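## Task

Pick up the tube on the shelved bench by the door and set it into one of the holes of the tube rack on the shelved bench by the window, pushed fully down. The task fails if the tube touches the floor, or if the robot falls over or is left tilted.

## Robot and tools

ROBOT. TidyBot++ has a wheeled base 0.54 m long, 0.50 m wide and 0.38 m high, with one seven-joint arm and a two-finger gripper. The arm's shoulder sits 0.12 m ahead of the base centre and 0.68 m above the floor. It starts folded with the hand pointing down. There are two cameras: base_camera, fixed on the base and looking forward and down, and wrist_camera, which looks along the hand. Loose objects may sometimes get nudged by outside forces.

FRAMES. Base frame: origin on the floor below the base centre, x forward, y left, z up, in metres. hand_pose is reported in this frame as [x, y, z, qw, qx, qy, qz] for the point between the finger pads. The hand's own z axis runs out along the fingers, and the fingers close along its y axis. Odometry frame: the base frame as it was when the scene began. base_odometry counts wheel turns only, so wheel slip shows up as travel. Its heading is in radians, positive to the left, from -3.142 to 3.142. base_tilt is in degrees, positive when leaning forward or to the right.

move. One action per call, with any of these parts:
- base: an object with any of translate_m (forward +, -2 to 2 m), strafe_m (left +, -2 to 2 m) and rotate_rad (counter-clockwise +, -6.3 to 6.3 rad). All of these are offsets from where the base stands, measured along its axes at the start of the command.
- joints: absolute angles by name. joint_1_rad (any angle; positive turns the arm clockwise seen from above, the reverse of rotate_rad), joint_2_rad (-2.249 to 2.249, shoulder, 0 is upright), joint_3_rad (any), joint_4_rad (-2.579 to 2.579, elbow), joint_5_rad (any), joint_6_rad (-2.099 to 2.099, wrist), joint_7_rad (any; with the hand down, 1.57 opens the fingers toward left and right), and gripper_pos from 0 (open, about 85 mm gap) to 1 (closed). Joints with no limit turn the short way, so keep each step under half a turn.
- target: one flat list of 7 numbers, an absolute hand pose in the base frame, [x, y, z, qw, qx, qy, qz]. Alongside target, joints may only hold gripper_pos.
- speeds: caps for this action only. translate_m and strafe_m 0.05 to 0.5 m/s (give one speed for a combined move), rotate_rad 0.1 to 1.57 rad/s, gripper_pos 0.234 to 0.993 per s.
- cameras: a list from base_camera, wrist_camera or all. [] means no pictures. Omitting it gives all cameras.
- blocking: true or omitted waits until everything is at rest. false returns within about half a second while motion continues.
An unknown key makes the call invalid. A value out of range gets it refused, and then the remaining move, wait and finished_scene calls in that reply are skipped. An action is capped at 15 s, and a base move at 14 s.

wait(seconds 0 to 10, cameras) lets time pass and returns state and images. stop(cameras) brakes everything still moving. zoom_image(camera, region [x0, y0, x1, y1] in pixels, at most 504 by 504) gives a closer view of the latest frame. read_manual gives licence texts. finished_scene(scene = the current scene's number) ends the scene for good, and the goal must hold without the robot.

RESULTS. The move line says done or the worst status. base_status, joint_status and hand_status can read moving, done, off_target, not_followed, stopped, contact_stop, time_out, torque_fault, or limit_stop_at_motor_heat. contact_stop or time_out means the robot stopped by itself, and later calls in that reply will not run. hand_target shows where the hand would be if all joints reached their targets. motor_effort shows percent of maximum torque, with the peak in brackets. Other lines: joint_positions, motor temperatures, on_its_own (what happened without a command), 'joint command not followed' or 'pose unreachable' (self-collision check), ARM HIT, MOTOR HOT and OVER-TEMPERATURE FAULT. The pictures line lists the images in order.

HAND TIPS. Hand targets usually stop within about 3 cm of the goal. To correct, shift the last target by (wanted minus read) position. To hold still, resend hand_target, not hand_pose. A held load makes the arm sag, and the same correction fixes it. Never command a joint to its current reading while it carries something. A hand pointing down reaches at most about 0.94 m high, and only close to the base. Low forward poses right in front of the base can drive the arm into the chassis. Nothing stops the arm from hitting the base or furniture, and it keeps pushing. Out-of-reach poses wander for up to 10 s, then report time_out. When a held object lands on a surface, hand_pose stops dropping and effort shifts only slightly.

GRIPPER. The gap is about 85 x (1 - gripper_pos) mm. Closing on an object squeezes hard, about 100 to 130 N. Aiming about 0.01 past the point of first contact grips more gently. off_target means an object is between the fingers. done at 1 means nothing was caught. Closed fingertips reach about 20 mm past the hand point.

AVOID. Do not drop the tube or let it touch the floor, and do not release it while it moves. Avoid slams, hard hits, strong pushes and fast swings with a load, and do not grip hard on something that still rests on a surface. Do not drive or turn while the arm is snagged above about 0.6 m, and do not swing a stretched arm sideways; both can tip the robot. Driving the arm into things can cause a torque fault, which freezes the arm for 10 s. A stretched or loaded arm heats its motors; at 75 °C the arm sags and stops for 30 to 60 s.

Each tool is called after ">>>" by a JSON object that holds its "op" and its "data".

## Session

>>> {"op": "move", "data": {"joints": {"joint_1_rad": 0, "joint_2_rad": -0.314, "joint_3_rad": 3.1416, "joint_4_rad": -2.51, "joint_5_rad": 0, "joint_6_rad": 0.4}}}

Scene clock: 1.90 s.
Motor temperatures (°C): [36 32 29 29 42 44 45]
move: done
base_odometry: x=+0.000 y=+0.000 heading=+0.000
base_tilt: forward=-0.3 right=+0.1
base_status: not commanded
joint_positions: joint_1_rad=-0.019 joint_2_rad=-0.331 joint_3_rad=+3.123 joint_4_rad=-2.529 joint_5_rad=-0.035 joint_6_rad=+0.342 joint_7_rad=+1.559 gripper_pos=+0.000
joint_status: all done
motor_effort: joint_1_rad=+1(2) joint_2_rad=-6(6) joint_3_rad=+0(2) joint_4_rad=+15(16) joint_5_rad=-1(2) joint_6_rad=+8(9) joint_7_rad=-1(1)
hand_pose: x=+0.5349 y=+0.0135 z=+0.8074 quat_wxyz=(-0.017, +0.801, -0.005, +0.599) (m; base frame)
hand_target: x=+0.5474 y=+0.0013 z=+0.8285 quat_wxyz=(-0.004, +0.782, -0.004, +0.623) (m; base frame)
hand_status: not commanded
pictures: base_camera, wrist_camera
camera_calibration:
wrist_camera: T_world_to_cam=[[0.0198705, -0.999803, -0.0000714885, -0.002217], [-0.319359, -0.00627932, -0.947613, 0.983969], [0.947425, 0.0188524, -0.319421, -0.11277], [0, 0, 0, 1]] pos_world=[0.421125, 0.00608809, 0.896401]

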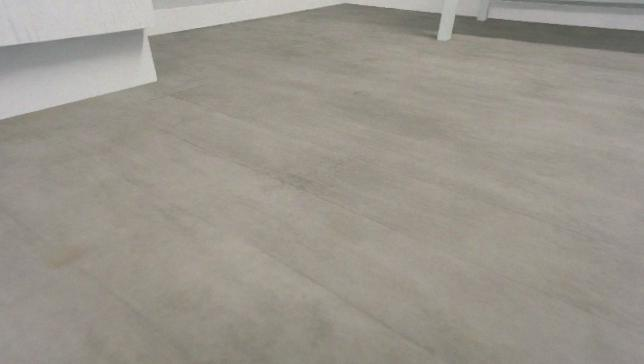

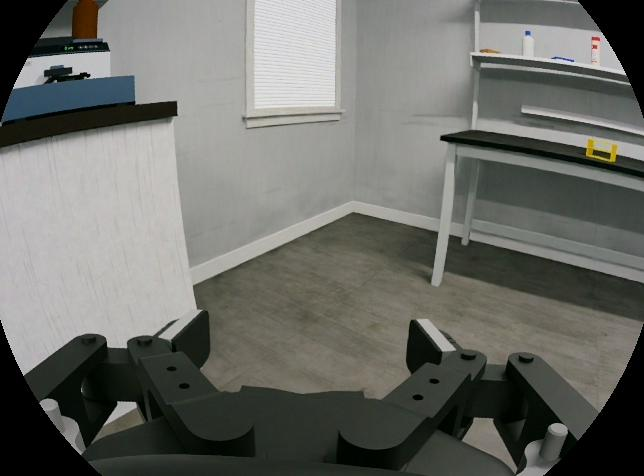

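>>> {"op": "move", "data": {"base": {"rotate_rad": -0.8}}}

Scene clock: 15.70 s.
Motor temperatures (°C): [36 32 29 29 42 44 45]
move: done
base_odometry: x=+0.000 y=+0.000 heading=-0.799
base_tilt: forward=-0.3 right=+0.1
base_status: done
joint_positions: joint_1_rad=-0.013 joint_2_rad=-0.331 joint_3_rad=+3.130 joint_4_rad=-2.529 joint_5_rad=-0.034 joint_6_rad=+0.343 joint_7_rad=+1.559 gripper_pos=+0.000
joint_status: not commanded
motor_effort: joint_1_rad=+0(2) joint_2_rad=-6(7) joint_3_rad=+0(2) joint_4_rad=+15(15) joint_5_rad=+0(1) joint_6_rad=+9(9) joint_7_rad=-1(2)
hand_pose: x=+0.5352 y=+0.0084 z=+0.8074 quat_wxyz=(-0.014, +0.800, -0.010, +0.599) (m; base frame)
hand_target: x=+0.5474 y=+0.0013 z=+0.8285 quat_wxyz=(-0.004, +0.782, -0.004, +0.623) (m; base frame)
hand_status: not commanded
pictures: base_camera, wrist_camera
camera_calibration:
wrist_camera: T_world_to_cam=[[0.0084374, -0.999963, -0.00174262, 0.000137299], [-0.319231, -0.00104207, -0.947676, 0.984015], [0.947639, 0.00855222, -0.319228, -0.113166], [0, 0, 0, 1]] pos_world=[0.421368, 0.00213053, 0.896403]

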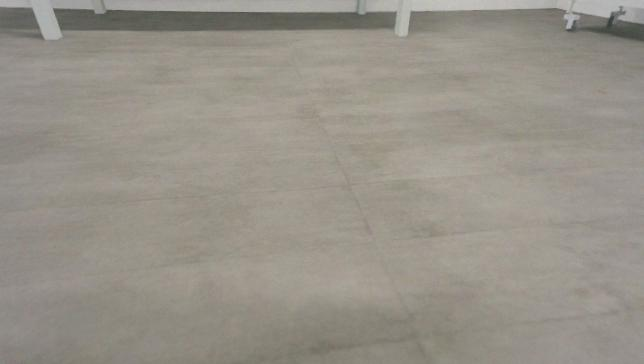

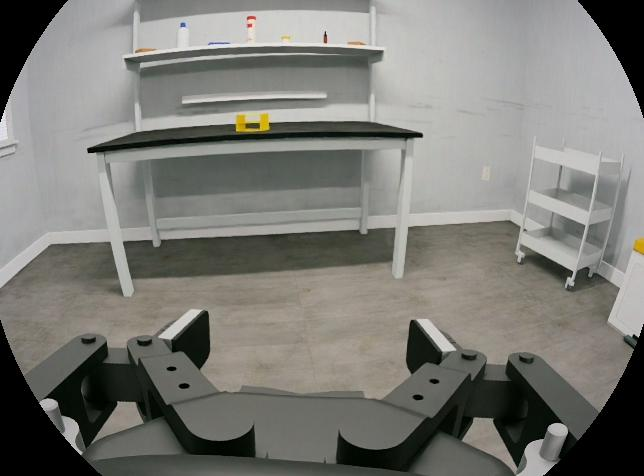

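>>> {"op": "zoom_image", "data": {"camera": "wrist_camera", "region": [120, 10, 430, 170]}}

>>> {"op": "zoom_image", "data": {"camera": "wrist_camera", "region": [225, 105, 285, 140]}}

Scaled by 1.626.

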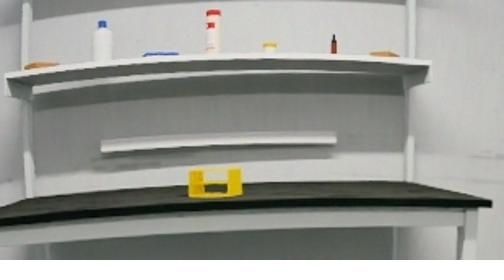

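Scaled by 8.400.

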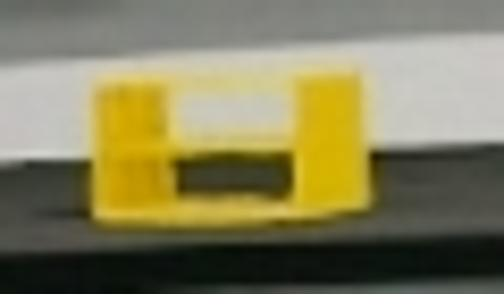

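>>> {"op": "move", "data": {"base": {"rotate_rad": -1.3}, "cameras": ["wrist_camera"]}}

Scene clock: 42.97 s.
Motor temperatures (°C): [36 32 29 30 42 44 45]
move: done
base_odometry: x=+0.000 y=+0.000 heading=-2.097
base_tilt: forward=-0.3 right=+0.1
base_status: done
joint_positions: joint_1_rad=-0.011 joint_2_rad=-0.331 joint_3_rad=+3.133 joint_4_rad=-2.529 joint_5_rad=-0.034 joint_6_rad=+0.343 joint_7_rad=+1.559 gripper_pos=+0.000
joint_status: not commanded
motor_effort: joint_1_rad=+1(2) joint_2_rad=-6(7) joint_3_rad=+1(2) joint_4_rad=+14(15) joint_5_rad=+0(1) joint_6_rad=+8(9) joint_7_rad=-1(2)
hand_pose: x=+0.5353 y=+0.0062 z=+0.8075 quat_wxyz=(-0.013, +0.800, -0.012, +0.599) (m; base frame)
hand_target: x=+0.5474 y=+0.0013 z=+0.8285 quat_wxyz=(-0.004, +0.782, -0.004, +0.623) (m; base frame)
hand_status: not commanded
pictures: wrist_camera
camera_calibration:
wrist_camera: T_world_to_cam=[[0.00361278, -0.999991, -0.00218245, 0.000850034], [-0.319115, 0.000915456, -0.947716, 0.984044], [0.947709, 0.00412034, -0.319109, -0.11333], [0, 0, 0, 1]] pos_world=[0.421424, 0.000416135, 0.896431]

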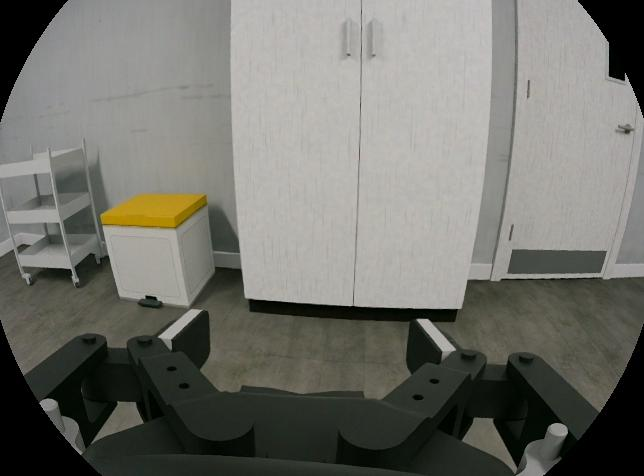

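>>> {"op": "move", "data": {"base": {"rotate_rad": -1.3}, "cameras": ["wrist_camera"]}}

Scene clock: 61.63 s.
Motor temperatures (°C): [36 32 29 30 42 44 45]
move: done
base_odometry: x=+0.000 y=+0.000 heading=+2.887
base_tilt: forward=-0.3 right=+0.1
base_status: done
joint_positions: joint_1_rad=-0.010 joint_2_rad=-0.331 joint_3_rad=+3.135 joint_4_rad=-2.529 joint_5_rad=-0.033 joint_6_rad=+0.343 joint_7_rad=+1.559 gripper_pos=+0.000
joint_status: not commanded
motor_effort: joint_1_rad=+0(2) joint_2_rad=-6(7) joint_3_rad=+1(2) joint_4_rad=+15(15) joint_5_rad=-1(1) joint_6_rad=+10(10) joint_7_rad=-1(2)
hand_pose: x=+0.5354 y=+0.0049 z=+0.8075 quat_wxyz=(-0.012, +0.800, -0.013, +0.599) (m; base frame)
hand_target: x=+0.5474 y=+0.0013 z=+0.8285 quat_wxyz=(-0.004, +0.782, -0.004, +0.623) (m; base frame)
hand_status: not commanded
pictures: wrist_camera
camera_calibration:
wrist_camera: T_world_to_cam=[[0.000876373, -0.999997, -0.00235928, 0.00117891], [-0.319107, 0.00195628, -0.947717, 0.984053], [0.947718, 0.00158342, -0.319104, -0.113382], [0, 0, 0, 1]] pos_world=[0.421471, -0.000566639, 0.896426]

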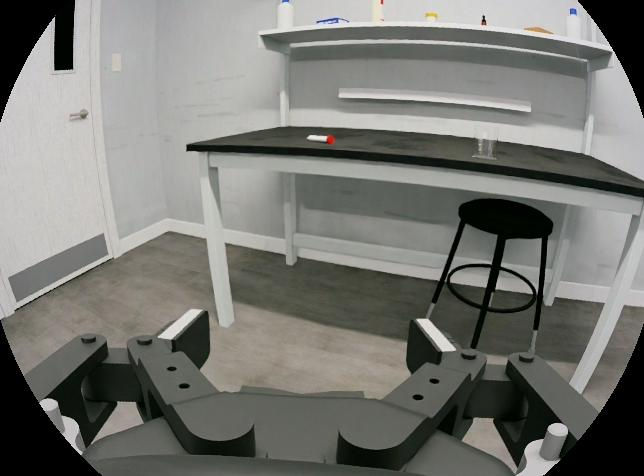

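>>> {"op": "zoom_image", "data": {"camera": "wrist_camera", "region": [290, 120, 350, 155]}}

Scaled by 8.400.

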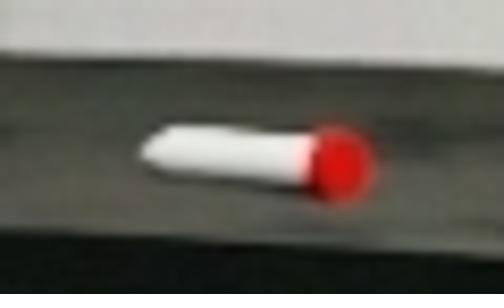

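>>> {"op": "move", "data": {"base": {"translate_m": 0.98, "rotate_rad": -0.355}, "joints": {"joint_1_rad": 0, "joint_2_rad": 0.0, "joint_3_rad": 3.1416, "joint_4_rad": -1.3, "joint_5_rad": 0.03, "joint_6_rad": -1.1}, "cameras": ["wrist_camera"]}}

Scene clock: 212.53 s.
Motor temperatures (°C): [36 32 29 31 42 45 45]
move: done
base_odometry: x=-0.949 y=+0.247 heading=+2.531
base_tilt: forward=-0.3 right=+0.1
base_status: done
joint_positions: joint_1_rad=-0.009 joint_2_rad=-0.019 joint_3_rad=+3.136 joint_4_rad=-1.329 joint_5_rad=-0.007 joint_6_rad=-1.031 joint_7_rad=+1.559 gripper_pos=+0.000
joint_status: all done
motor_effort: joint_1_rad=+1(2) joint_2_rad=-17(19) joint_3_rad=+1(2) joint_4_rad=+16(18) joint_5_rad=-1(2) joint_6_rad=+6(10) joint_7_rad=-1(2)
hand_pose: x=+0.6379 y=+0.0103 z=+0.9667 quat_wxyz=(-0.008, +0.921, +0.001, +0.389) (m; base frame)
hand_target: x=+0.6321 y=-0.0070 z=+0.9572 quat_wxyz=(+0.013, +0.932, -0.004, +0.362) (m; base frame)
hand_status: not commanded
pictures: wrist_camera
camera_calibration:
wrist_camera: T_world_to_cam=[[0.0294458, -0.999504, 0.011187, -0.0244405], [-0.723874, -0.0290409, -0.689321, 1.17642], [0.689304, 0.0121996, -0.72437, 0.396756], [0, 0, 0, 1]] pos_world=[0.578816, 0.00489581, 1.0986]

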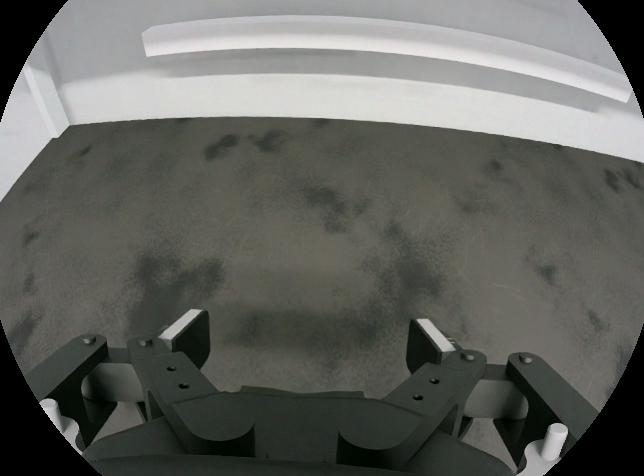

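>>> {"op": "move", "data": {"joints": {"joint_1_rad": -0.5, "joint_2_rad": -0.4, "joint_6_rad": -1.0}}}

Scene clock: 228.03 s.
Motor temperatures (°C): [36 32 29 31 42 45 45]
move: done
base_odometry: x=-0.949 y=+0.247 heading=+2.531
base_tilt: forward=-0.3 right=+0.1
base_status: not commanded
joint_positions: joint_1_rad=-0.481 joint_2_rad=-0.398 joint_3_rad=+3.136 joint_4_rad=-1.323 joint_5_rad=-0.003 joint_6_rad=-1.032 joint_7_rad=+1.559 gripper_pos=+0.000
joint_status: all done
motor_effort: joint_1_rad=+0(2) joint_2_rad=-3(20) joint_3_rad=+0(3) joint_4_rad=+14(17) joint_5_rad=-1(1) joint_6_rad=+7(9) joint_7_rad=+0(1)
hand_pose: x=+0.4501 y=+0.1784 z=+1.1420 quat_wxyz=(-0.138, +0.806, +0.195, +0.541) (m; base frame)
hand_target: x=+0.4529 y=+0.1750 z=+1.1642 quat_wxyz=(-0.133, +0.789, +0.196, +0.566) (m; base frame)
hand_status: not commanded
pictures: base_camera, wrist_camera
camera_calibration:
wrist_camera: T_world_to_cam=[[0.474014, -0.880267, 0.0209825, -0.0854804], [-0.353873, -0.212269, -0.910888, 1.28535], [0.806278, 0.424348, -0.412121, 0.168402], [0, 0, 0, 1]] pos_world=[0.359592, 0.126134, 1.24201]

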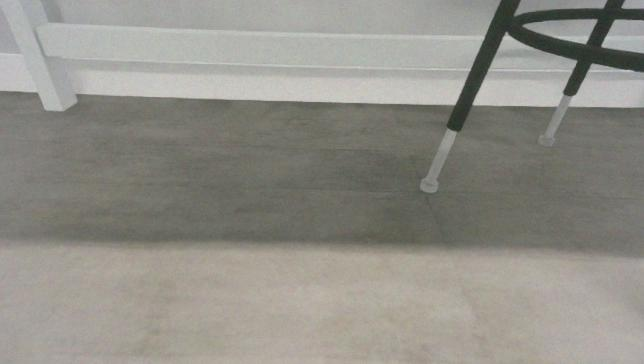

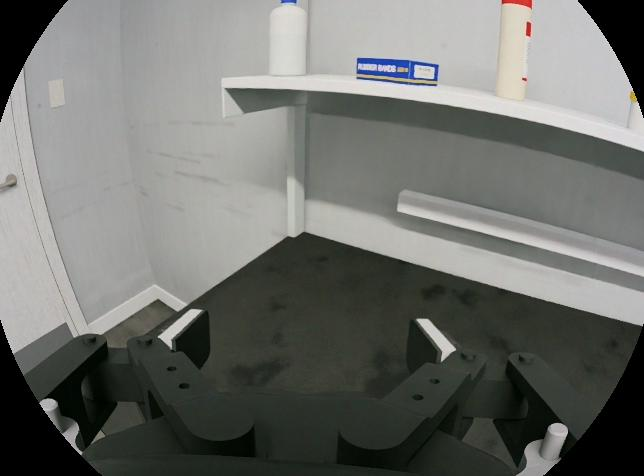

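>>> {"op": "move", "data": {"joints": {"joint_1_rad": -0.3, "joint_2_rad": -0.4, "joint_6_rad": -1.75}, "cameras": ["wrist_camera"]}}

Scene clock: 258.57 s.
Motor temperatures (°C): [36 32 29 31 42 45 45]
move: done
base_odometry: x=-0.949 y=+0.247 heading=+2.531
base_tilt: forward=-0.3 right=+0.1
base_status: not commanded
joint_positions: joint_1_rad=-0.318 joint_2_rad=-0.398 joint_3_rad=+3.136 joint_4_rad=-1.322 joint_5_rad=-0.003 joint_6_rad=-1.683 joint_7_rad=+1.559 gripper_pos=+0.000
joint_status: all done
motor_effort: joint_1_rad=+1(2) joint_2_rad=-2(4) joint_3_rad=+1(2) joint_4_rad=+13(14) joint_5_rad=-1(1) joint_6_rad=+4(8) joint_7_rad=-1(1)
hand_pose: x=+0.3515 y=+0.0811 z=+0.9914 quat_wxyz=(-0.045, +0.953, +0.151, +0.261) (m; base frame)
hand_target: x=+0.3403 y=+0.0602 z=+0.9904 quat_wxyz=(-0.024, +0.961, +0.133, +0.242) (m; base frame)
hand_status: not commanded
pictures: wrist_camera
camera_calibration:
wrist_camera: T_world_to_cam=[[0.336615, -0.941555, 0.012812, -0.0598754], [-0.826351, -0.301898, -0.475396, 0.834227], [0.451479, 0.149438, -0.879679, 0.837633], [0, 0, 0, 1]] pos_world=[0.331346, 0.0703008, 1.1342]

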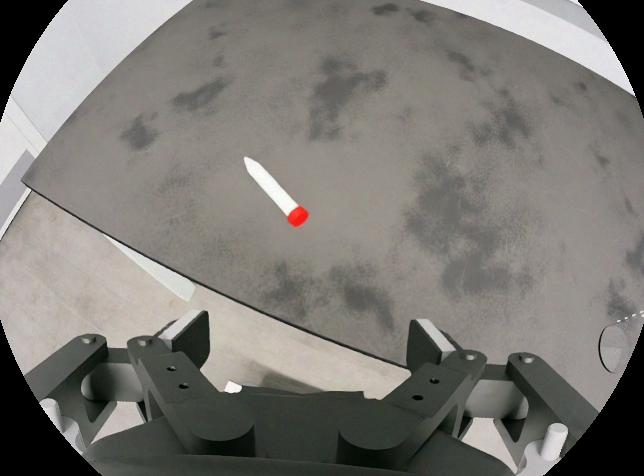

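>>> {"op": "move", "data": {"base": {"translate_m": 0.04, "strafe_m": -0.431}, "joints": {"joint_1_rad": -1.046, "joint_2_rad": 0.27, "joint_3_rad": 3.1416, "joint_4_rad": -1.462, "joint_5_rad": 0.03, "joint_6_rad": -0.434, "joint_7_rad": 1.614, "gripper_pos": 0.4}, "cameras": ["wrist_camera"]}}

Scene clock: 311.60 s.
Motor temperatures (°C): [36 32 29 31 42 44 45]
move: done
base_odometry: x=-0.734 y=+0.623 heading=+2.532
base_tilt: forward=-0.3 right=+0.1
base_status: done
joint_positions: joint_1_rad=-1.028 joint_2_rad=+0.237 joint_3_rad=+3.139 joint_4_rad=-1.442 joint_5_rad=+0.001 joint_6_rad=-0.495 joint_7_rad=+1.575 gripper_pos=+0.399
joint_status: all done
motor_effort: joint_1_rad=+0(3) joint_2_rad=-26(28) joint_3_rad=+1(2) joint_4_rad=+16(18) joint_5_rad=+0(2) joint_6_rad=+7(8) joint_7_rad=+0(2)
hand_pose: x=+0.4616 y=+0.5730 z=+0.8802 quat_wxyz=(-0.228, +0.769, +0.438, +0.405) (m; base frame)
hand_target: x=+0.4621 y=+0.5874 z=+0.8624 quat_wxyz=(-0.215, +0.751, +0.465, +0.417) (m; base frame)
hand_status: not commanded
pictures: wrist_camera
camera_calibration:
wrist_camera: T_world_to_cam=[[0.867143, -0.49693, 0.0335211, -0.150201], [-0.275003, -0.53382, -0.799631, 1.18462], [0.415255, 0.684176, -0.599555, 0.0803431], [0, 0, 0, 1]] pos_world=[0.422657, 0.502767, 1.00047]

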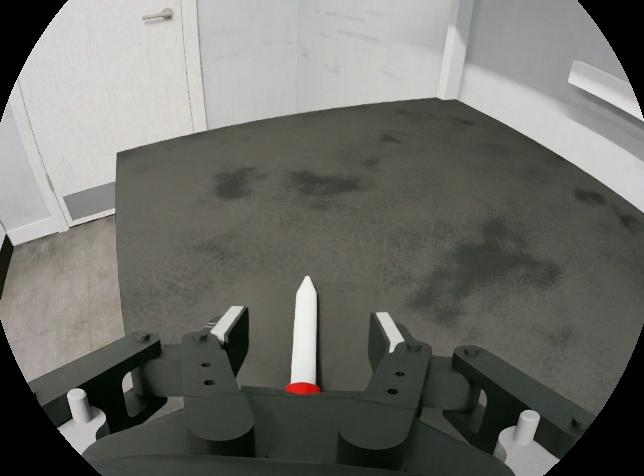

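>>> {"op": "move", "data": {"joints": {"joint_1_rad": -1.054, "joint_2_rad": 0.341, "joint_4_rad": -1.563, "joint_6_rad": -0.252, "gripper_pos": 0.5}, "cameras": ["wrist_camera"]}}

>>> {"op": "zoom_image", "data": {"camera": "wrist_camera", "region": [200, 240, 420, 440]}}

Scene clock: 359.00 s.
Motor temperatures (°C): [36 32 29 31 42 45 45]
move: done
base_odometry: x=-0.734 y=+0.623 heading=+2.532
base_tilt: forward=-0.3 right=+0.1
base_status: not commanded
joint_positions: joint_1_rad=-1.035 joint_2_rad=+0.317 joint_3_rad=+3.139 joint_4_rad=-1.546 joint_5_rad=+0.001 joint_6_rad=-0.310 joint_7_rad=+1.576 gripper_pos=+0.499
joint_status: all done
motor_effort: joint_1_rad=+1(1) joint_2_rad=-28(31) joint_3_rad=+0(1) joint_4_rad=+16(17) joint_5_rad=-1(1) joint_6_rad=+7(8) joint_7_rad=+1(1)
hand_pose: x=+0.4684 y=+0.5935 z=+0.8145 quat_wxyz=(-0.230, +0.768, +0.441, +0.405) (m; base frame)
hand_target: x=+0.4644 y=+0.6057 z=+0.8036 quat_wxyz=(-0.220, +0.746, +0.469, +0.419) (m; base frame)
hand_status: not commanded
pictures: wrist_camera
camera_calibration:
wrist_camera: T_world_to_cam=[[0.870663, -0.490724, 0.0337096, -0.149225], [-0.270603, -0.535089, -0.800283, 1.14416], [0.410756, 0.687655, -0.598674, 0.0234454], [0, 0, 0, 1]] pos_world=[0.429909, 0.522878, 0.93472]

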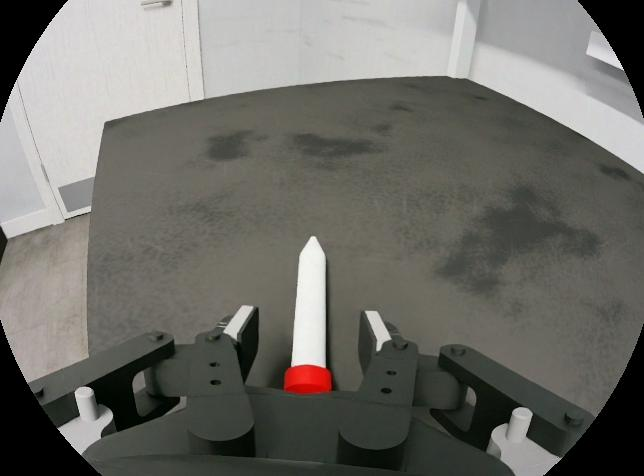

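Scaled by 2.291.

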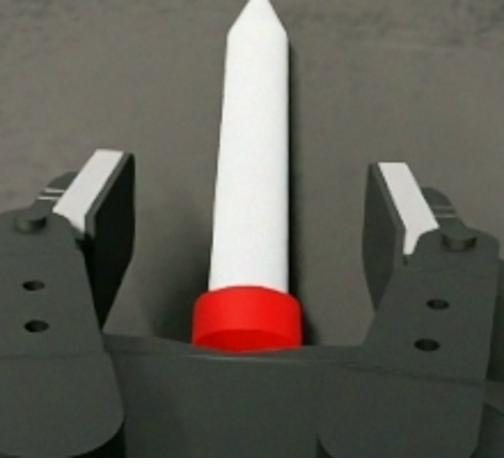

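>>> {"op": "move", "data": {"joints": {"joint_2_rad": 0.353, "joint_4_rad": -1.621, "joint_6_rad": -0.184}, "cameras": ["wrist_camera"]}}

>>> {"op": "zoom_image", "data": {"camera": "wrist_camera", "region": [200, 240, 420, 440]}}

Scene clock: 380.97 s.
Motor temperatures (°C): [36 33 29 30 42 45 45]
move: done
base_odometry: x=-0.734 y=+0.623 heading=+2.532
base_tilt: forward=-0.3 right=+0.1
base_status: not commanded
joint_positions: joint_1_rad=-1.035 joint_2_rad=+0.320 joint_3_rad=+3.139 joint_4_rad=-1.602 joint_5_rad=+0.001 joint_6_rad=-0.240 joint_7_rad=+1.576 gripper_pos=+0.499
joint_status: all done
motor_effort: joint_1_rad=+1(1) joint_2_rad=-28(30) joint_3_rad=+0(1) joint_4_rad=+16(18) joint_5_rad=-1(1) joint_6_rad=+6(8) joint_7_rad=-1(1)
hand_pose: x=+0.4670 y=+0.5911 z=+0.7993 quat_wxyz=(-0.232, +0.765, +0.440, +0.409) (m; base frame)
hand_target: x=+0.4621 y=+0.6030 z=+0.7808 quat_wxyz=(-0.220, +0.746, +0.470, +0.418) (m; base frame)
hand_status: not commanded
pictures: wrist_camera
camera_calibration:
wrist_camera: T_world_to_cam=[[0.870555, -0.490891, 0.0340476, -0.148743], [-0.266072, -0.527803, -0.806616, 1.12893], [0.413931, 0.693145, -0.590094, 0.00499633], [0, 0, 0, 1]] pos_world=[0.427798, 0.519372, 0.918625]

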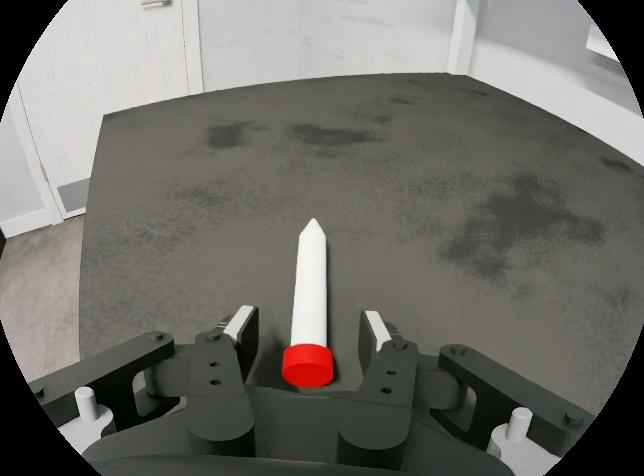

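Scaled by 2.291.

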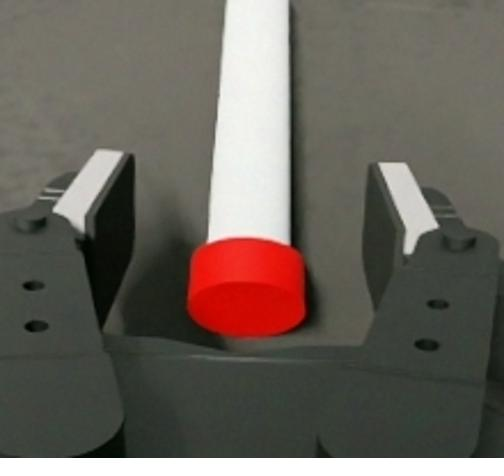

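>>> {"op": "move", "data": {"joints": {"joint_2_rad": 0.363, "joint_4_rad": -1.651, "joint_6_rad": -0.142}, "cameras": ["wrist_camera"]}}

>>> {"op": "zoom_image", "data": {"camera": "wrist_camera", "region": [200, 240, 420, 440]}}

Scene clock: 400.73 s.
Motor temperatures (°C): [36 33 29 30 42 45 45]
move: done
base_odometry: x=-0.734 y=+0.623 heading=+2.532
base_tilt: forward=-0.3 right=+0.1
base_status: not commanded
joint_positions: joint_1_rad=-1.035 joint_2_rad=+0.326 joint_3_rad=+3.139 joint_4_rad=-1.631 joint_5_rad=+0.001 joint_6_rad=-0.195 joint_7_rad=+1.576 gripper_pos=+0.499
joint_status: all done
motor_effort: joint_1_rad=+0(1) joint_2_rad=-28(29) joint_3_rad=+0(1) joint_4_rad=+16(17) joint_5_rad=+0(1) joint_6_rad=+7(9) joint_7_rad=+0(1)
hand_pose: x=+0.4670 y=+0.5912 z=+0.7912 quat_wxyz=(-0.234, +0.763, +0.438, +0.413) (m; base frame)
hand_target: x=+0.4613 y=+0.6024 z=+0.7684 quat_wxyz=(-0.221, +0.745, +0.470, +0.418) (m; base frame)
hand_status: not commanded
pictures: wrist_camera
camera_calibration:
wrist_camera: T_world_to_cam=[[0.87042, -0.491112, 0.0343301, -0.148483], [-0.261651, -0.52055, -0.812753, 1.12098], [0.417023, 0.698453, -0.581597, -0.0111542], [0, 0, 0, 1]] pos_world=[0.427199, 0.518392, 0.909686]

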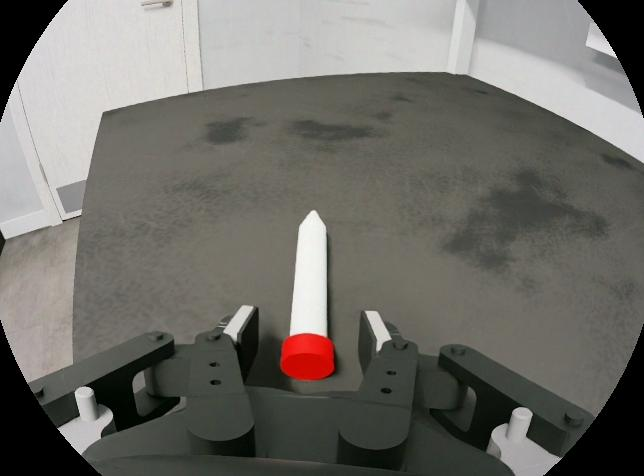

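Scaled by 2.291.

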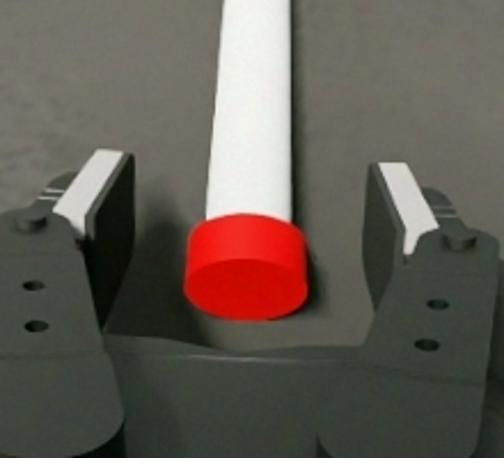

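>>> {"op": "move", "data": {"joints": {"joint_2_rad": 0.368, "joint_4_rad": -1.662, "joint_6_rad": -0.132}, "cameras": ["wrist_camera"]}}

>>> {"op": "zoom_image", "data": {"camera": "wrist_camera", "region": [200, 240, 420, 440]}}

Scene clock: 428.20 s.
Motor temperatures (°C): [36 33 29 30 42 45 45]
move: done
base_odometry: x=-0.734 y=+0.623 heading=+2.532
base_tilt: forward=-0.3 right=+0.1
base_status: not commanded
joint_positions: joint_1_rad=-1.035 joint_2_rad=+0.329 joint_3_rad=+3.139 joint_4_rad=-1.641 joint_5_rad=+0.001 joint_6_rad=-0.186 joint_7_rad=+1.576 gripper_pos=+0.499
joint_status: all done
motor_effort: joint_1_rad=+0(1) joint_2_rad=-28(29) joint_3_rad=+0(1) joint_4_rad=+15(17) joint_5_rad=-1(1) joint_6_rad=+7(8) joint_7_rad=+0(1)
hand_pose: x=+0.4665 y=+0.5904 z=+0.7863 quat_wxyz=(-0.233, +0.764, +0.439, +0.412) (m; base frame)
hand_target: x=+0.4606 y=+0.6014 z=+0.7616 quat_wxyz=(-0.220, +0.746, +0.471, +0.416) (m; base frame)
hand_status: not commanded
pictures: wrist_camera
camera_calibration:
wrist_camera: T_world_to_cam=[[0.870498, -0.490975, 0.0343026, -0.148387], [-0.262986, -0.522921, -0.810797, 1.11692], [0.416019, 0.696777, -0.584321, -0.00966234], [0, 0, 0, 1]] pos_world=[0.426923, 0.517937, 0.905036]

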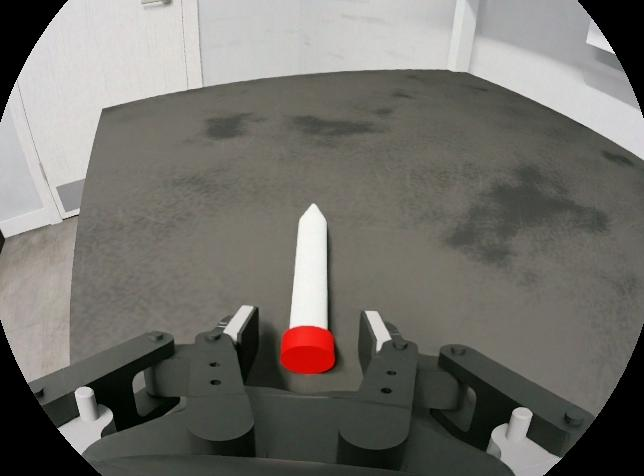

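Scaled by 2.291.

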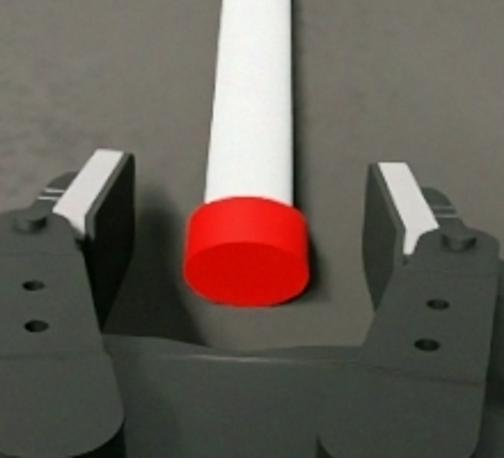

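>>> {"op": "move", "data": {"joints": {"gripper_pos": 0.80}, "speeds": {"gripper_pos": 0.234}, "cameras": ["wrist_camera"]}}

>>> {"op": "zoom_image", "data": {"camera": "wrist_camera", "region": [200, 240, 420, 440]}}

Scene clock: 442.07 s.
Motor temperatures (°C): [36 33 29 30 42 45 45]
move: done
base_odometry: x=-0.734 y=+0.623 heading=+2.532
base_tilt: forward=-0.3 right=+0.1
base_status: not commanded
joint_positions: joint_1_rad=-1.035 joint_2_rad=+0.329 joint_3_rad=+3.139 joint_4_rad=-1.641 joint_5_rad=+0.001 joint_6_rad=-0.186 joint_7_rad=+1.576 gripper_pos=+0.776
joint_status: all done
motor_effort: joint_1_rad=+1(2) joint_2_rad=-27(29) joint_3_rad=+0(1) joint_4_rad=+15(16) joint_5_rad=-1(1) joint_6_rad=+6(8) joint_7_rad=-1(1)
hand_pose: x=+0.4666 y=+0.5905 z=+0.7864 quat_wxyz=(-0.234, +0.764, +0.439, +0.412) (m; base frame)
hand_target: x=+0.4606 y=+0.6014 z=+0.7616 quat_wxyz=(-0.220, +0.746, +0.471, +0.416) (m; base frame)
hand_status: not commanded
pictures: wrist_camera
camera_calibration:
wrist_camera: T_world_to_cam=[[0.870492, -0.490985, 0.0343098, -0.148388], [-0.262835, -0.522666, -0.811011, 1.11698], [0.416127, 0.69696, -0.584025, -0.0100501], [0, 0, 0, 1]] pos_world=[0.426933, 0.517954, 0.905101]

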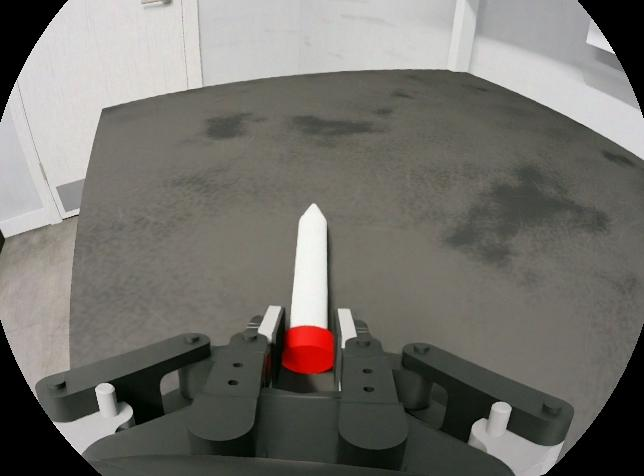

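Scaled by 2.291.

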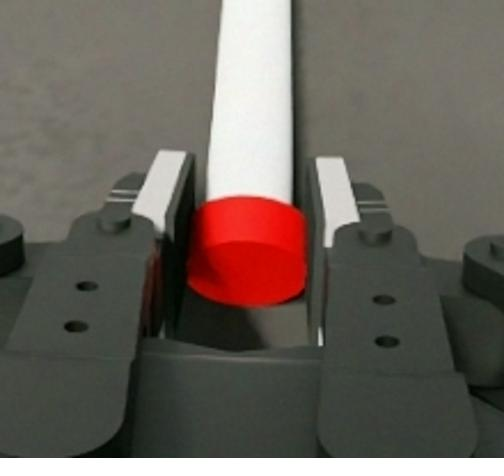

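>>> {"op": "move", "data": {"joints": {"joint_2_rad": 0.22, "joint_4_rad": -1.36, "joint_6_rad": -0.62}, "cameras": ["wrist_camera"]}}

>>> {"op": "zoom_image", "data": {"camera": "wrist_camera", "region": [200, 190, 420, 390]}}

Scene clock: 453.93 s.
Motor temperatures (°C): [36 33 29 30 42 45 45]
move: done
base_odometry: x=-0.734 y=+0.623 heading=+2.532
base_tilt: forward=-0.3 right=+0.1
base_status: not commanded
joint_positions: joint_1_rad=-1.035 joint_2_rad=+0.221 joint_3_rad=+3.139 joint_4_rad=-1.383 joint_5_rad=+0.001 joint_6_rad=-0.548 joint_7_rad=+1.576 gripper_pos=+0.777
joint_status: all done
motor_effort: joint_1_rad=+1(1) joint_2_rad=-26(32) joint_3_rad=+0(1) joint_4_rad=+17(18) joint_5_rad=+0(1) joint_6_rad=+8(9) joint_7_rad=+0(1)
hand_pose: x=+0.4572 y=+0.5744 z=+0.9111 quat_wxyz=(-0.234, +0.763, +0.438, +0.413) (m; base frame)
hand_target: x=+0.4476 y=+0.5699 z=+0.9064 quat_wxyz=(-0.208, +0.757, +0.471, +0.403) (m; base frame)
hand_status: not commanded
pictures: wrist_camera
camera_calibration:
wrist_camera: T_world_to_cam=[[0.870286, -0.491318, 0.034773, -0.152535], [-0.26131, -0.520403, -0.812957, 1.20708], [0.417516, 0.698418, -0.581285, 0.0738978], [0, 0, 0, 1]] pos_world=[0.417316, 0.501612, 1.02956]

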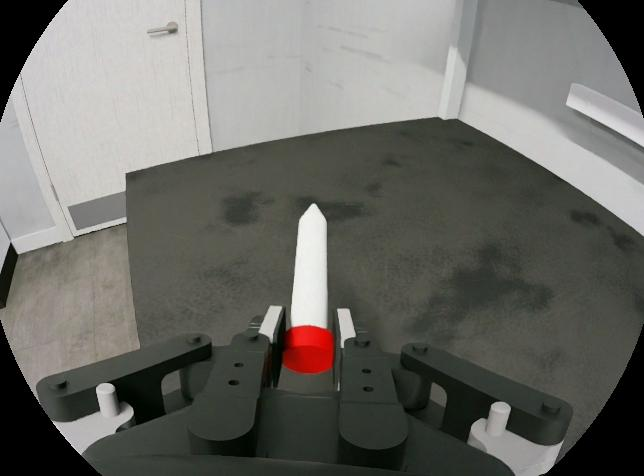

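Scaled by 2.291.

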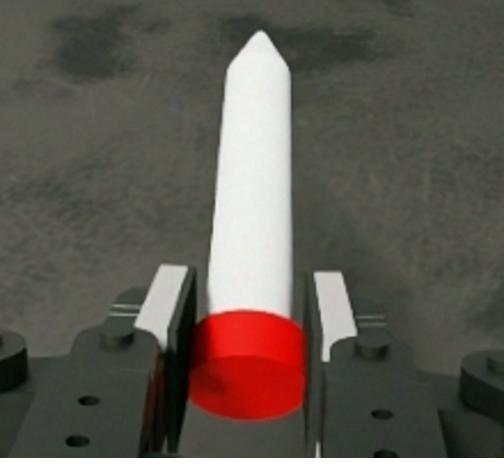

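>>> {"op": "move", "data": {"base": {"translate_m": -0.6}, "joints": {"joint_2_rad": -0.314, "joint_4_rad": -2.1, "joint_6_rad": 0.1}, "cameras": []}}

>>> {"op": "move", "data": {"base": {"translate_m": -1.70, "strafe_m": 0.145, "rotate_rad": 3.14}, "joints": {"joint_1_rad": 0.0}, "speeds": {"rotate_rad": 0.9}, "cameras": ["wrist_camera"]}}

Scene clock: 542.03 s.
Motor temperatures (°C): [36 34 29 31 42 45 45]
move: done
base_odometry: x=-0.242 y=+0.279 heading=+2.532
base_tilt: forward=-0.3 right=+0.1
base_status: done
joint_positions: joint_1_rad=-1.044 joint_2_rad=-0.306 joint_3_rad=+3.139 joint_4_rad=-2.077 joint_5_rad=+0.001 joint_6_rad=+0.039 joint_7_rad=+1.576 gripper_pos=+0.777
joint_status: all done
motor_effort: joint_1_rad=+1(2) joint_2_rad=-9(29) joint_3_rad=+0(2) joint_4_rad=+17(18) joint_5_rad=+0(1) joint_6_rad=+9(10) joint_7_rad=-1(2)
hand_pose: x=+0.3622 y=+0.4237 z=+0.9703 quat_wxyz=(-0.321, +0.659, +0.383, +0.562) (m; base frame)
hand_target: x=+0.3573 y=+0.4240 z=+0.9791 quat_wxyz=(-0.314, +0.631, +0.400, +0.586) (m; base frame)
hand_status: not commanded
pictures: none
No camera images: "cameras" was empty.

Scene clock: 547.37 s.
Motor temperatures (°C): [36 34 29 31 42 45 45]
move: done
base_odometry: x=+1.068 y=-0.813 heading=-0.612
base_tilt: forward=-0.3 right=+0.1
base_status: done
joint_positions: joint_1_rad=-0.013 joint_2_rad=-0.307 joint_3_rad=+3.140 joint_4_rad=-2.077 joint_5_rad=+0.001 joint_6_rad=+0.043 joint_7_rad=+1.576 gripper_pos=+0.777
joint_status: all done
motor_effort: joint_1_rad=+0(2) joint_2_rad=-9(12) joint_3_rad=+1(2) joint_4_rad=+17(18) joint_5_rad=+0(1) joint_6_rad=+9(10) joint_7_rad=-1(2)
hand_pose: x=+0.6074 y=+0.0089 z=+0.9718 quat_wxyz=(-0.002, +0.760, +0.009, +0.649) (m; base frame)
hand_target: x=+0.6054 y=+0.0023 z=+0.9791 quat_wxyz=(+0.023, +0.746, +0.028, +0.665) (m; base frame)
hand_status: not commanded
pictures: wrist_camera
camera_calibration:
wrist_camera: T_world_to_cam=[[0.0192019, -0.998959, 0.0413728, -0.0481473], [-0.194455, -0.0443217, -0.97991, 1.1188], [0.980724, 0.010771, -0.195103, -0.269809], [0, 0, 0, 1]] pos_world=[0.483089, 0.00439621, 1.04568]

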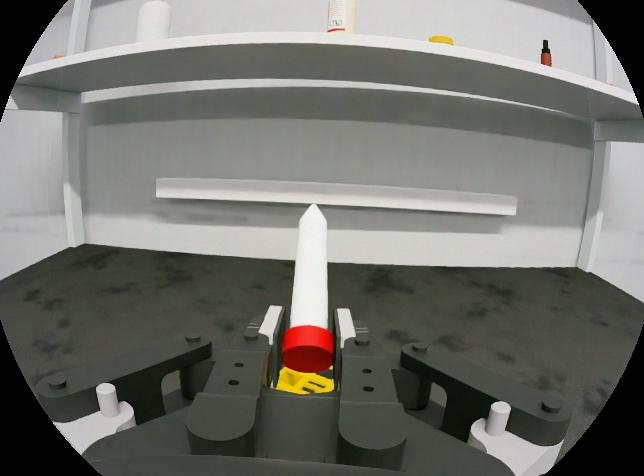

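>>> {"op": "move", "data": {}}

Scene clock: 575.70 s.
Motor temperatures (°C): [36 34 29 31 42 45 45]
base_odometry: x=+1.068 y=-0.813 heading=-0.612
base_tilt: forward=-0.3 right=+0.1
base_status: done
joint_positions: joint_1_rad=-0.013 joint_2_rad=-0.307 joint_3_rad=+3.140 joint_4_rad=-2.077 joint_5_rad=+0.001 joint_6_rad=+0.043 joint_7_rad=+1.576 gripper_pos=+0.777
joint_status: all done
motor_effort: joint_1_rad=+1(2) joint_2_rad=-10(12) joint_3_rad=+1(2) joint_4_rad=+17(18) joint_5_rad=+0(1) joint_6_rad=+8(10) joint_7_rad=+0(2)
hand_pose: x=+0.6074 y=+0.0089 z=+0.9718 quat_wxyz=(-0.002, +0.760, +0.009, +0.649) (m; base frame)
hand_target: x=+0.6054 y=+0.0023 z=+0.9791 quat_wxyz=(+0.023, +0.746, +0.028, +0.665) (m; base frame)
hand_status: not commanded
pictures: base_camera, wrist_camera
camera_calibration:
wrist_camera: T_world_to_cam=[[0.0192019, -0.998959, 0.0413728, -0.0481473], [-0.194455, -0.0443217, -0.97991, 1.1188], [0.980724, 0.010771, -0.195103, -0.269809], [0, 0, 0, 1]] pos_world=[0.483089, 0.00439621, 1.04568]

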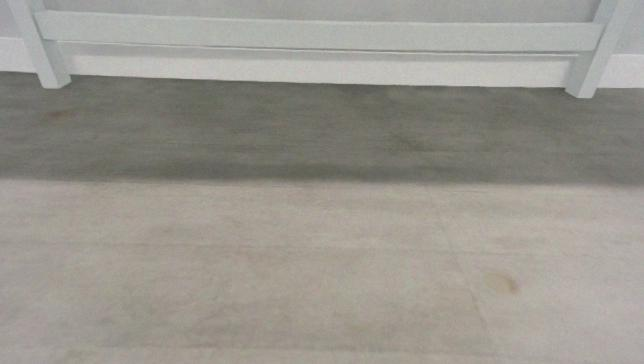

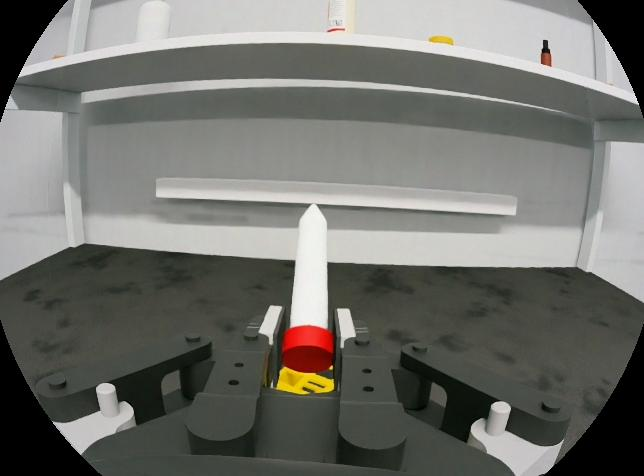

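>>> {"op": "move", "data": {"joints": {"joint_1_rad":0.0,"joint_2_rad":-0.4,"joint_3_rad":3.1416,"joint_4_rad":-1.32,"joint_5_rad":0.03,"joint_6_rad":-1.5,"joint_7_rad":1.614}}}

>>> {"op": "zoom_image", "data": {"camera": "wrist_camera", "region": [220, 60, 420, 240]}}

Scene clock: 598.93 s.
Motor temperatures (°C): [36 33 29 31 42 45 45]
move: done
base_odometry: x=+1.068 y=-0.813 heading=-0.612
base_tilt: forward=-0.3 right=+0.1
base_status: not commanded
joint_positions: joint_1_rad=-0.013 joint_2_rad=-0.390 joint_3_rad=+3.140 joint_4_rad=-1.348 joint_5_rad=+0.001 joint_6_rad=-1.429 joint_7_rad=+1.576 gripper_pos=+0.777
joint_status: all done
motor_effort: joint_1_rad=+1(2) joint_2_rad=-3(11) joint_3_rad=+1(2) joint_4_rad=+13(19) joint_5_rad=-1(2) joint_6_rad=+5(10) joint_7_rad=+0(1)
hand_pose: x=+0.4292 y=+0.0058 z=+1.0251 quat_wxyz=(-0.001, +0.930, +0.010, +0.368) (m; base frame)
hand_target: x=+0.4108 y=-0.0080 z=+1.0262 quat_wxyz=(+0.022, +0.935, +0.016, +0.353) (m; base frame)
hand_status: not commanded
pictures: base_camera, wrist_camera
camera_calibration:
wrist_camera: T_world_to_cam=[[0.0413781, -0.998672, 0.0306777, -0.0485367], [-0.753771, -0.0513556, -0.655127, 1.04335], [0.655833, 0.00398395, -0.754896, 0.628698], [0, 0, 0, 1]] pos_world=[0.376137, 0.00260497, 1.15962]

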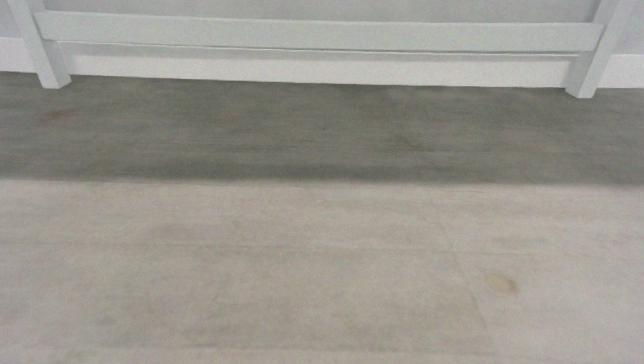

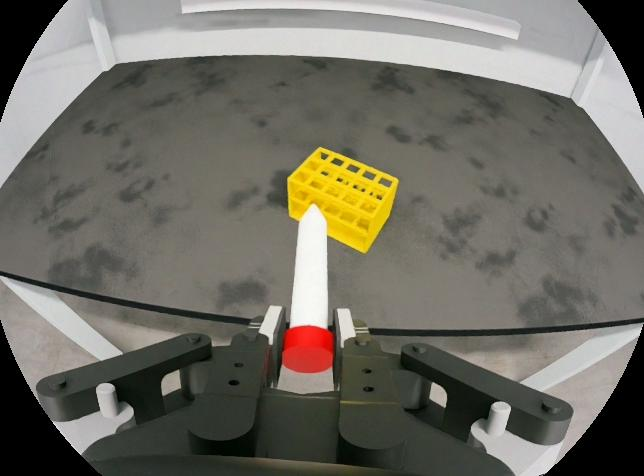

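Scaled by 2.520.

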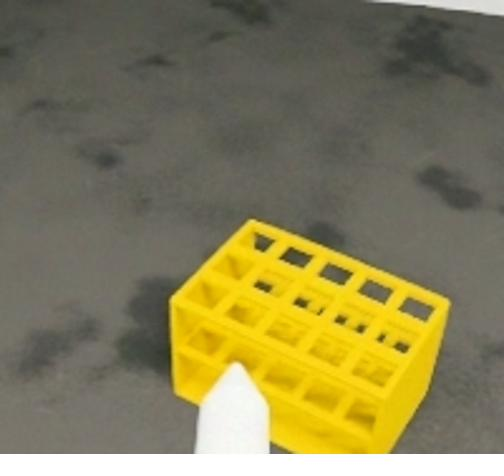

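>>> {"op": "move", "data": {"base": {"translate_m":0.056,"strafe_m":-0.022}, "speeds": {"translate_m":0.1}, "joints": {"joint_7_rad":0.04}, "cameras": []}}

>>> {"op": "move", "data": {"joints": {"joint_1_rad":0.0,"joint_2_rad":0.27,"joint_3_rad":3.1416,"joint_4_rad":-0.73,"joint_5_rad":0.03,"joint_6_rad":-1.64,"joint_7_rad":-1.64}}}

>>> {"op": "zoom_image", "data": {"camera": "wrist_camera", "region": [220, 60, 420, 240]}}

Scene clock: 650.27 s.
Motor temperatures (°C): [36 33 29 31 42 45 45]
move: done
base_odometry: x=+1.101 y=-0.863 heading=-0.612
base_tilt: forward=-0.3 right=+0.1
base_status: done
joint_positions: joint_1_rad=-0.013 joint_2_rad=-0.396 joint_3_rad=+3.140 joint_4_rad=-1.347 joint_5_rad=+0.001 joint_6_rad=-1.434 joint_7_rad=+0.077 gripper_pos=+0.777
joint_status: all done
motor_effort: joint_1_rad=+1(2) joint_2_rad=-3(6) joint_3_rad=+0(2) joint_4_rad=+14(14) joint_5_rad=-1(1) joint_6_rad=+6(7) joint_7_rad=-1(1)
hand_pose: x=+0.4262 y=+0.0058 z=+1.0261 quat_wxyz=(-0.252, +0.687, -0.626, +0.270) (m; base frame)
hand_target: x=+0.4108 y=-0.0080 z=+1.0262 quat_wxyz=(-0.234, +0.672, -0.651, +0.264) (m; base frame)
hand_status: not commanded
pictures: none
No camera images: "cameras" was empty.

Scene clock: 652.80 s.
Motor temperatures (°C): [36 33 29 31 42 45 45]
move: done
base_odometry: x=+1.101 y=-0.863 heading=-0.612
base_tilt: forward=-0.3 right=+0.1
base_status: not commanded
joint_positions: joint_1_rad=-0.013 joint_2_rad=+0.249 joint_3_rad=+3.140 joint_4_rad=-0.760 joint_5_rad=+0.001 joint_6_rad=-1.575 joint_7_rad=-1.599 gripper_pos=+0.777
joint_status: all done
motor_effort: joint_1_rad=+1(1) joint_2_rad=-23(26) joint_3_rad=+0(1) joint_4_rad=+13(15) joint_5_rad=-1(2) joint_6_rad=+3(7) joint_7_rad=-1(2)
hand_pose: x=+0.6534 y=+0.0088 z=+0.9927 quat_wxyz=(-0.275, -0.006, -0.961, -0.006) (m; base frame)
hand_target: x=+0.6453 y=-0.0080 z=+0.9843 quat_wxyz=(-0.248, -0.038, -0.968, +0.006) (m; base frame)
hand_status: not commanded
pictures: base_camera, wrist_camera
camera_calibration:
wrist_camera: T_world_to_cam=[[-0.0205882, 0.999786, -0.00181867, 0.00127016], [0.827097, 0.018054, 0.561769, -1.05029], [0.561682, 0.0100616, -0.827292, 0.590487], [0, 0, 0, 1]] pos_world=[0.537054, 0.0117508, 1.07853]

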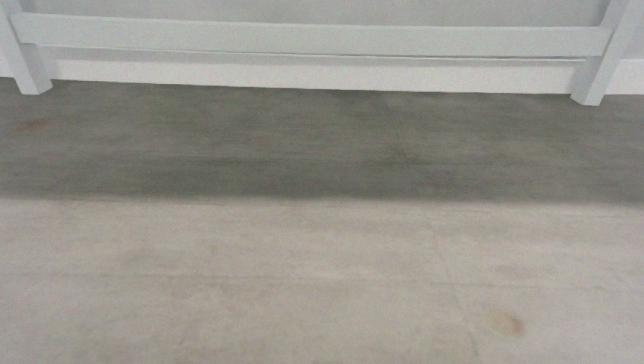

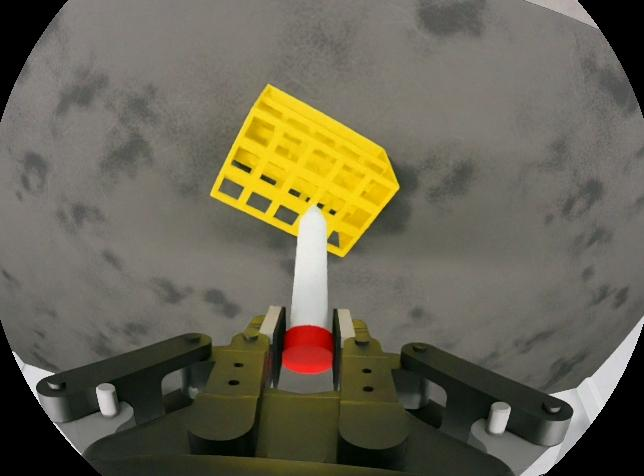

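Scaled by 2.520.

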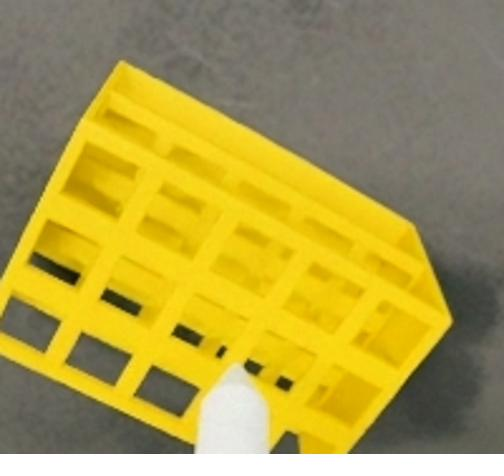

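>>> {"op": "move", "data": {"joints": {"joint_1_rad":0.02,"joint_2_rad":0.2125,"joint_3_rad":3.1416,"joint_4_rad":-0.945,"joint_5_rad":0.03,"joint_6_rad":-1.386,"joint_7_rad":-1.64}, "cameras": ["wrist_camera"]}}

>>> {"op": "zoom_image", "data": {"camera": "wrist_camera", "region": [180, 60, 440, 280]}}

Scene clock: 703.10 s.
Motor temperatures (°C): [36 33 29 31 42 44 45]
move: done
base_odometry: x=+1.101 y=-0.863 heading=-0.612
base_tilt: forward=-0.3 right=+0.1
base_status: not commanded
joint_positions: joint_1_rad=+0.001 joint_2_rad=+0.231 joint_3_rad=+3.140 joint_4_rad=-0.925 joint_5_rad=+0.001 joint_6_rad=-1.443 joint_7_rad=-1.602 gripper_pos=+0.777
joint_status: all done
motor_effort: joint_1_rad=+0(1) joint_2_rad=-24(25) joint_3_rad=+0(1) joint_4_rad=+14(15) joint_5_rad=-1(2) joint_6_rad=+4(5) joint_7_rad=+0(1)
hand_pose: x=+0.6637 y=+0.0016 z=+0.9512 quat_wxyz=(-0.268, -0.014, -0.963, -0.004) (m; base frame)
hand_target: x=+0.6706 y=-0.0189 z=+0.9622 quat_wxyz=(-0.295, -0.044, -0.954, +0.008) (m; base frame)
hand_status: not commanded
pictures: wrist_camera
camera_calibration:
wrist_camera: T_world_to_cam=[[-0.00468468, 0.999989, -0.000348411, -0.00333168], [0.835761, 0.00410662, 0.549077, -1.02901], [0.549073, 0.00228106, -0.835771, 0.566905], [0, 0, 0, 1]] pos_world=[0.548719, 0.00626425, 1.03881]

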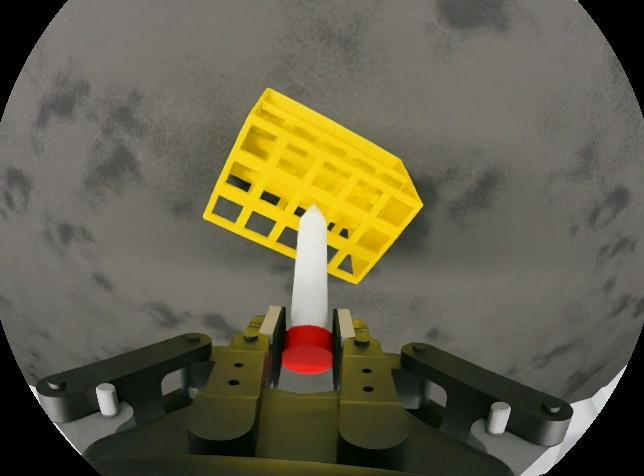

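Scaled by 1.938.

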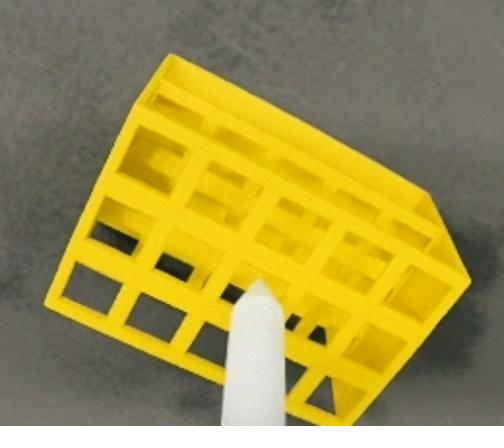

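>>> {"op": "zoom_image", "data": {"camera": "wrist_camera", "region": [260, 150, 370, 250]}}

Scaled by 4.582.

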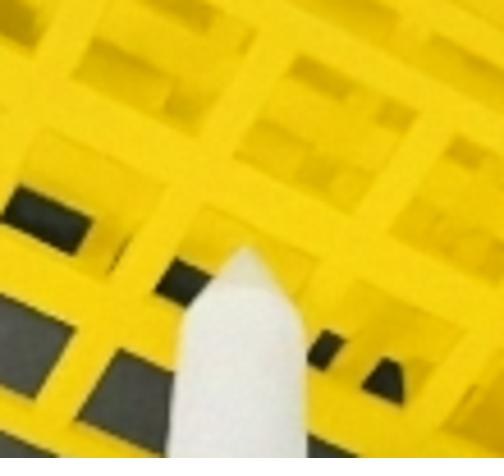

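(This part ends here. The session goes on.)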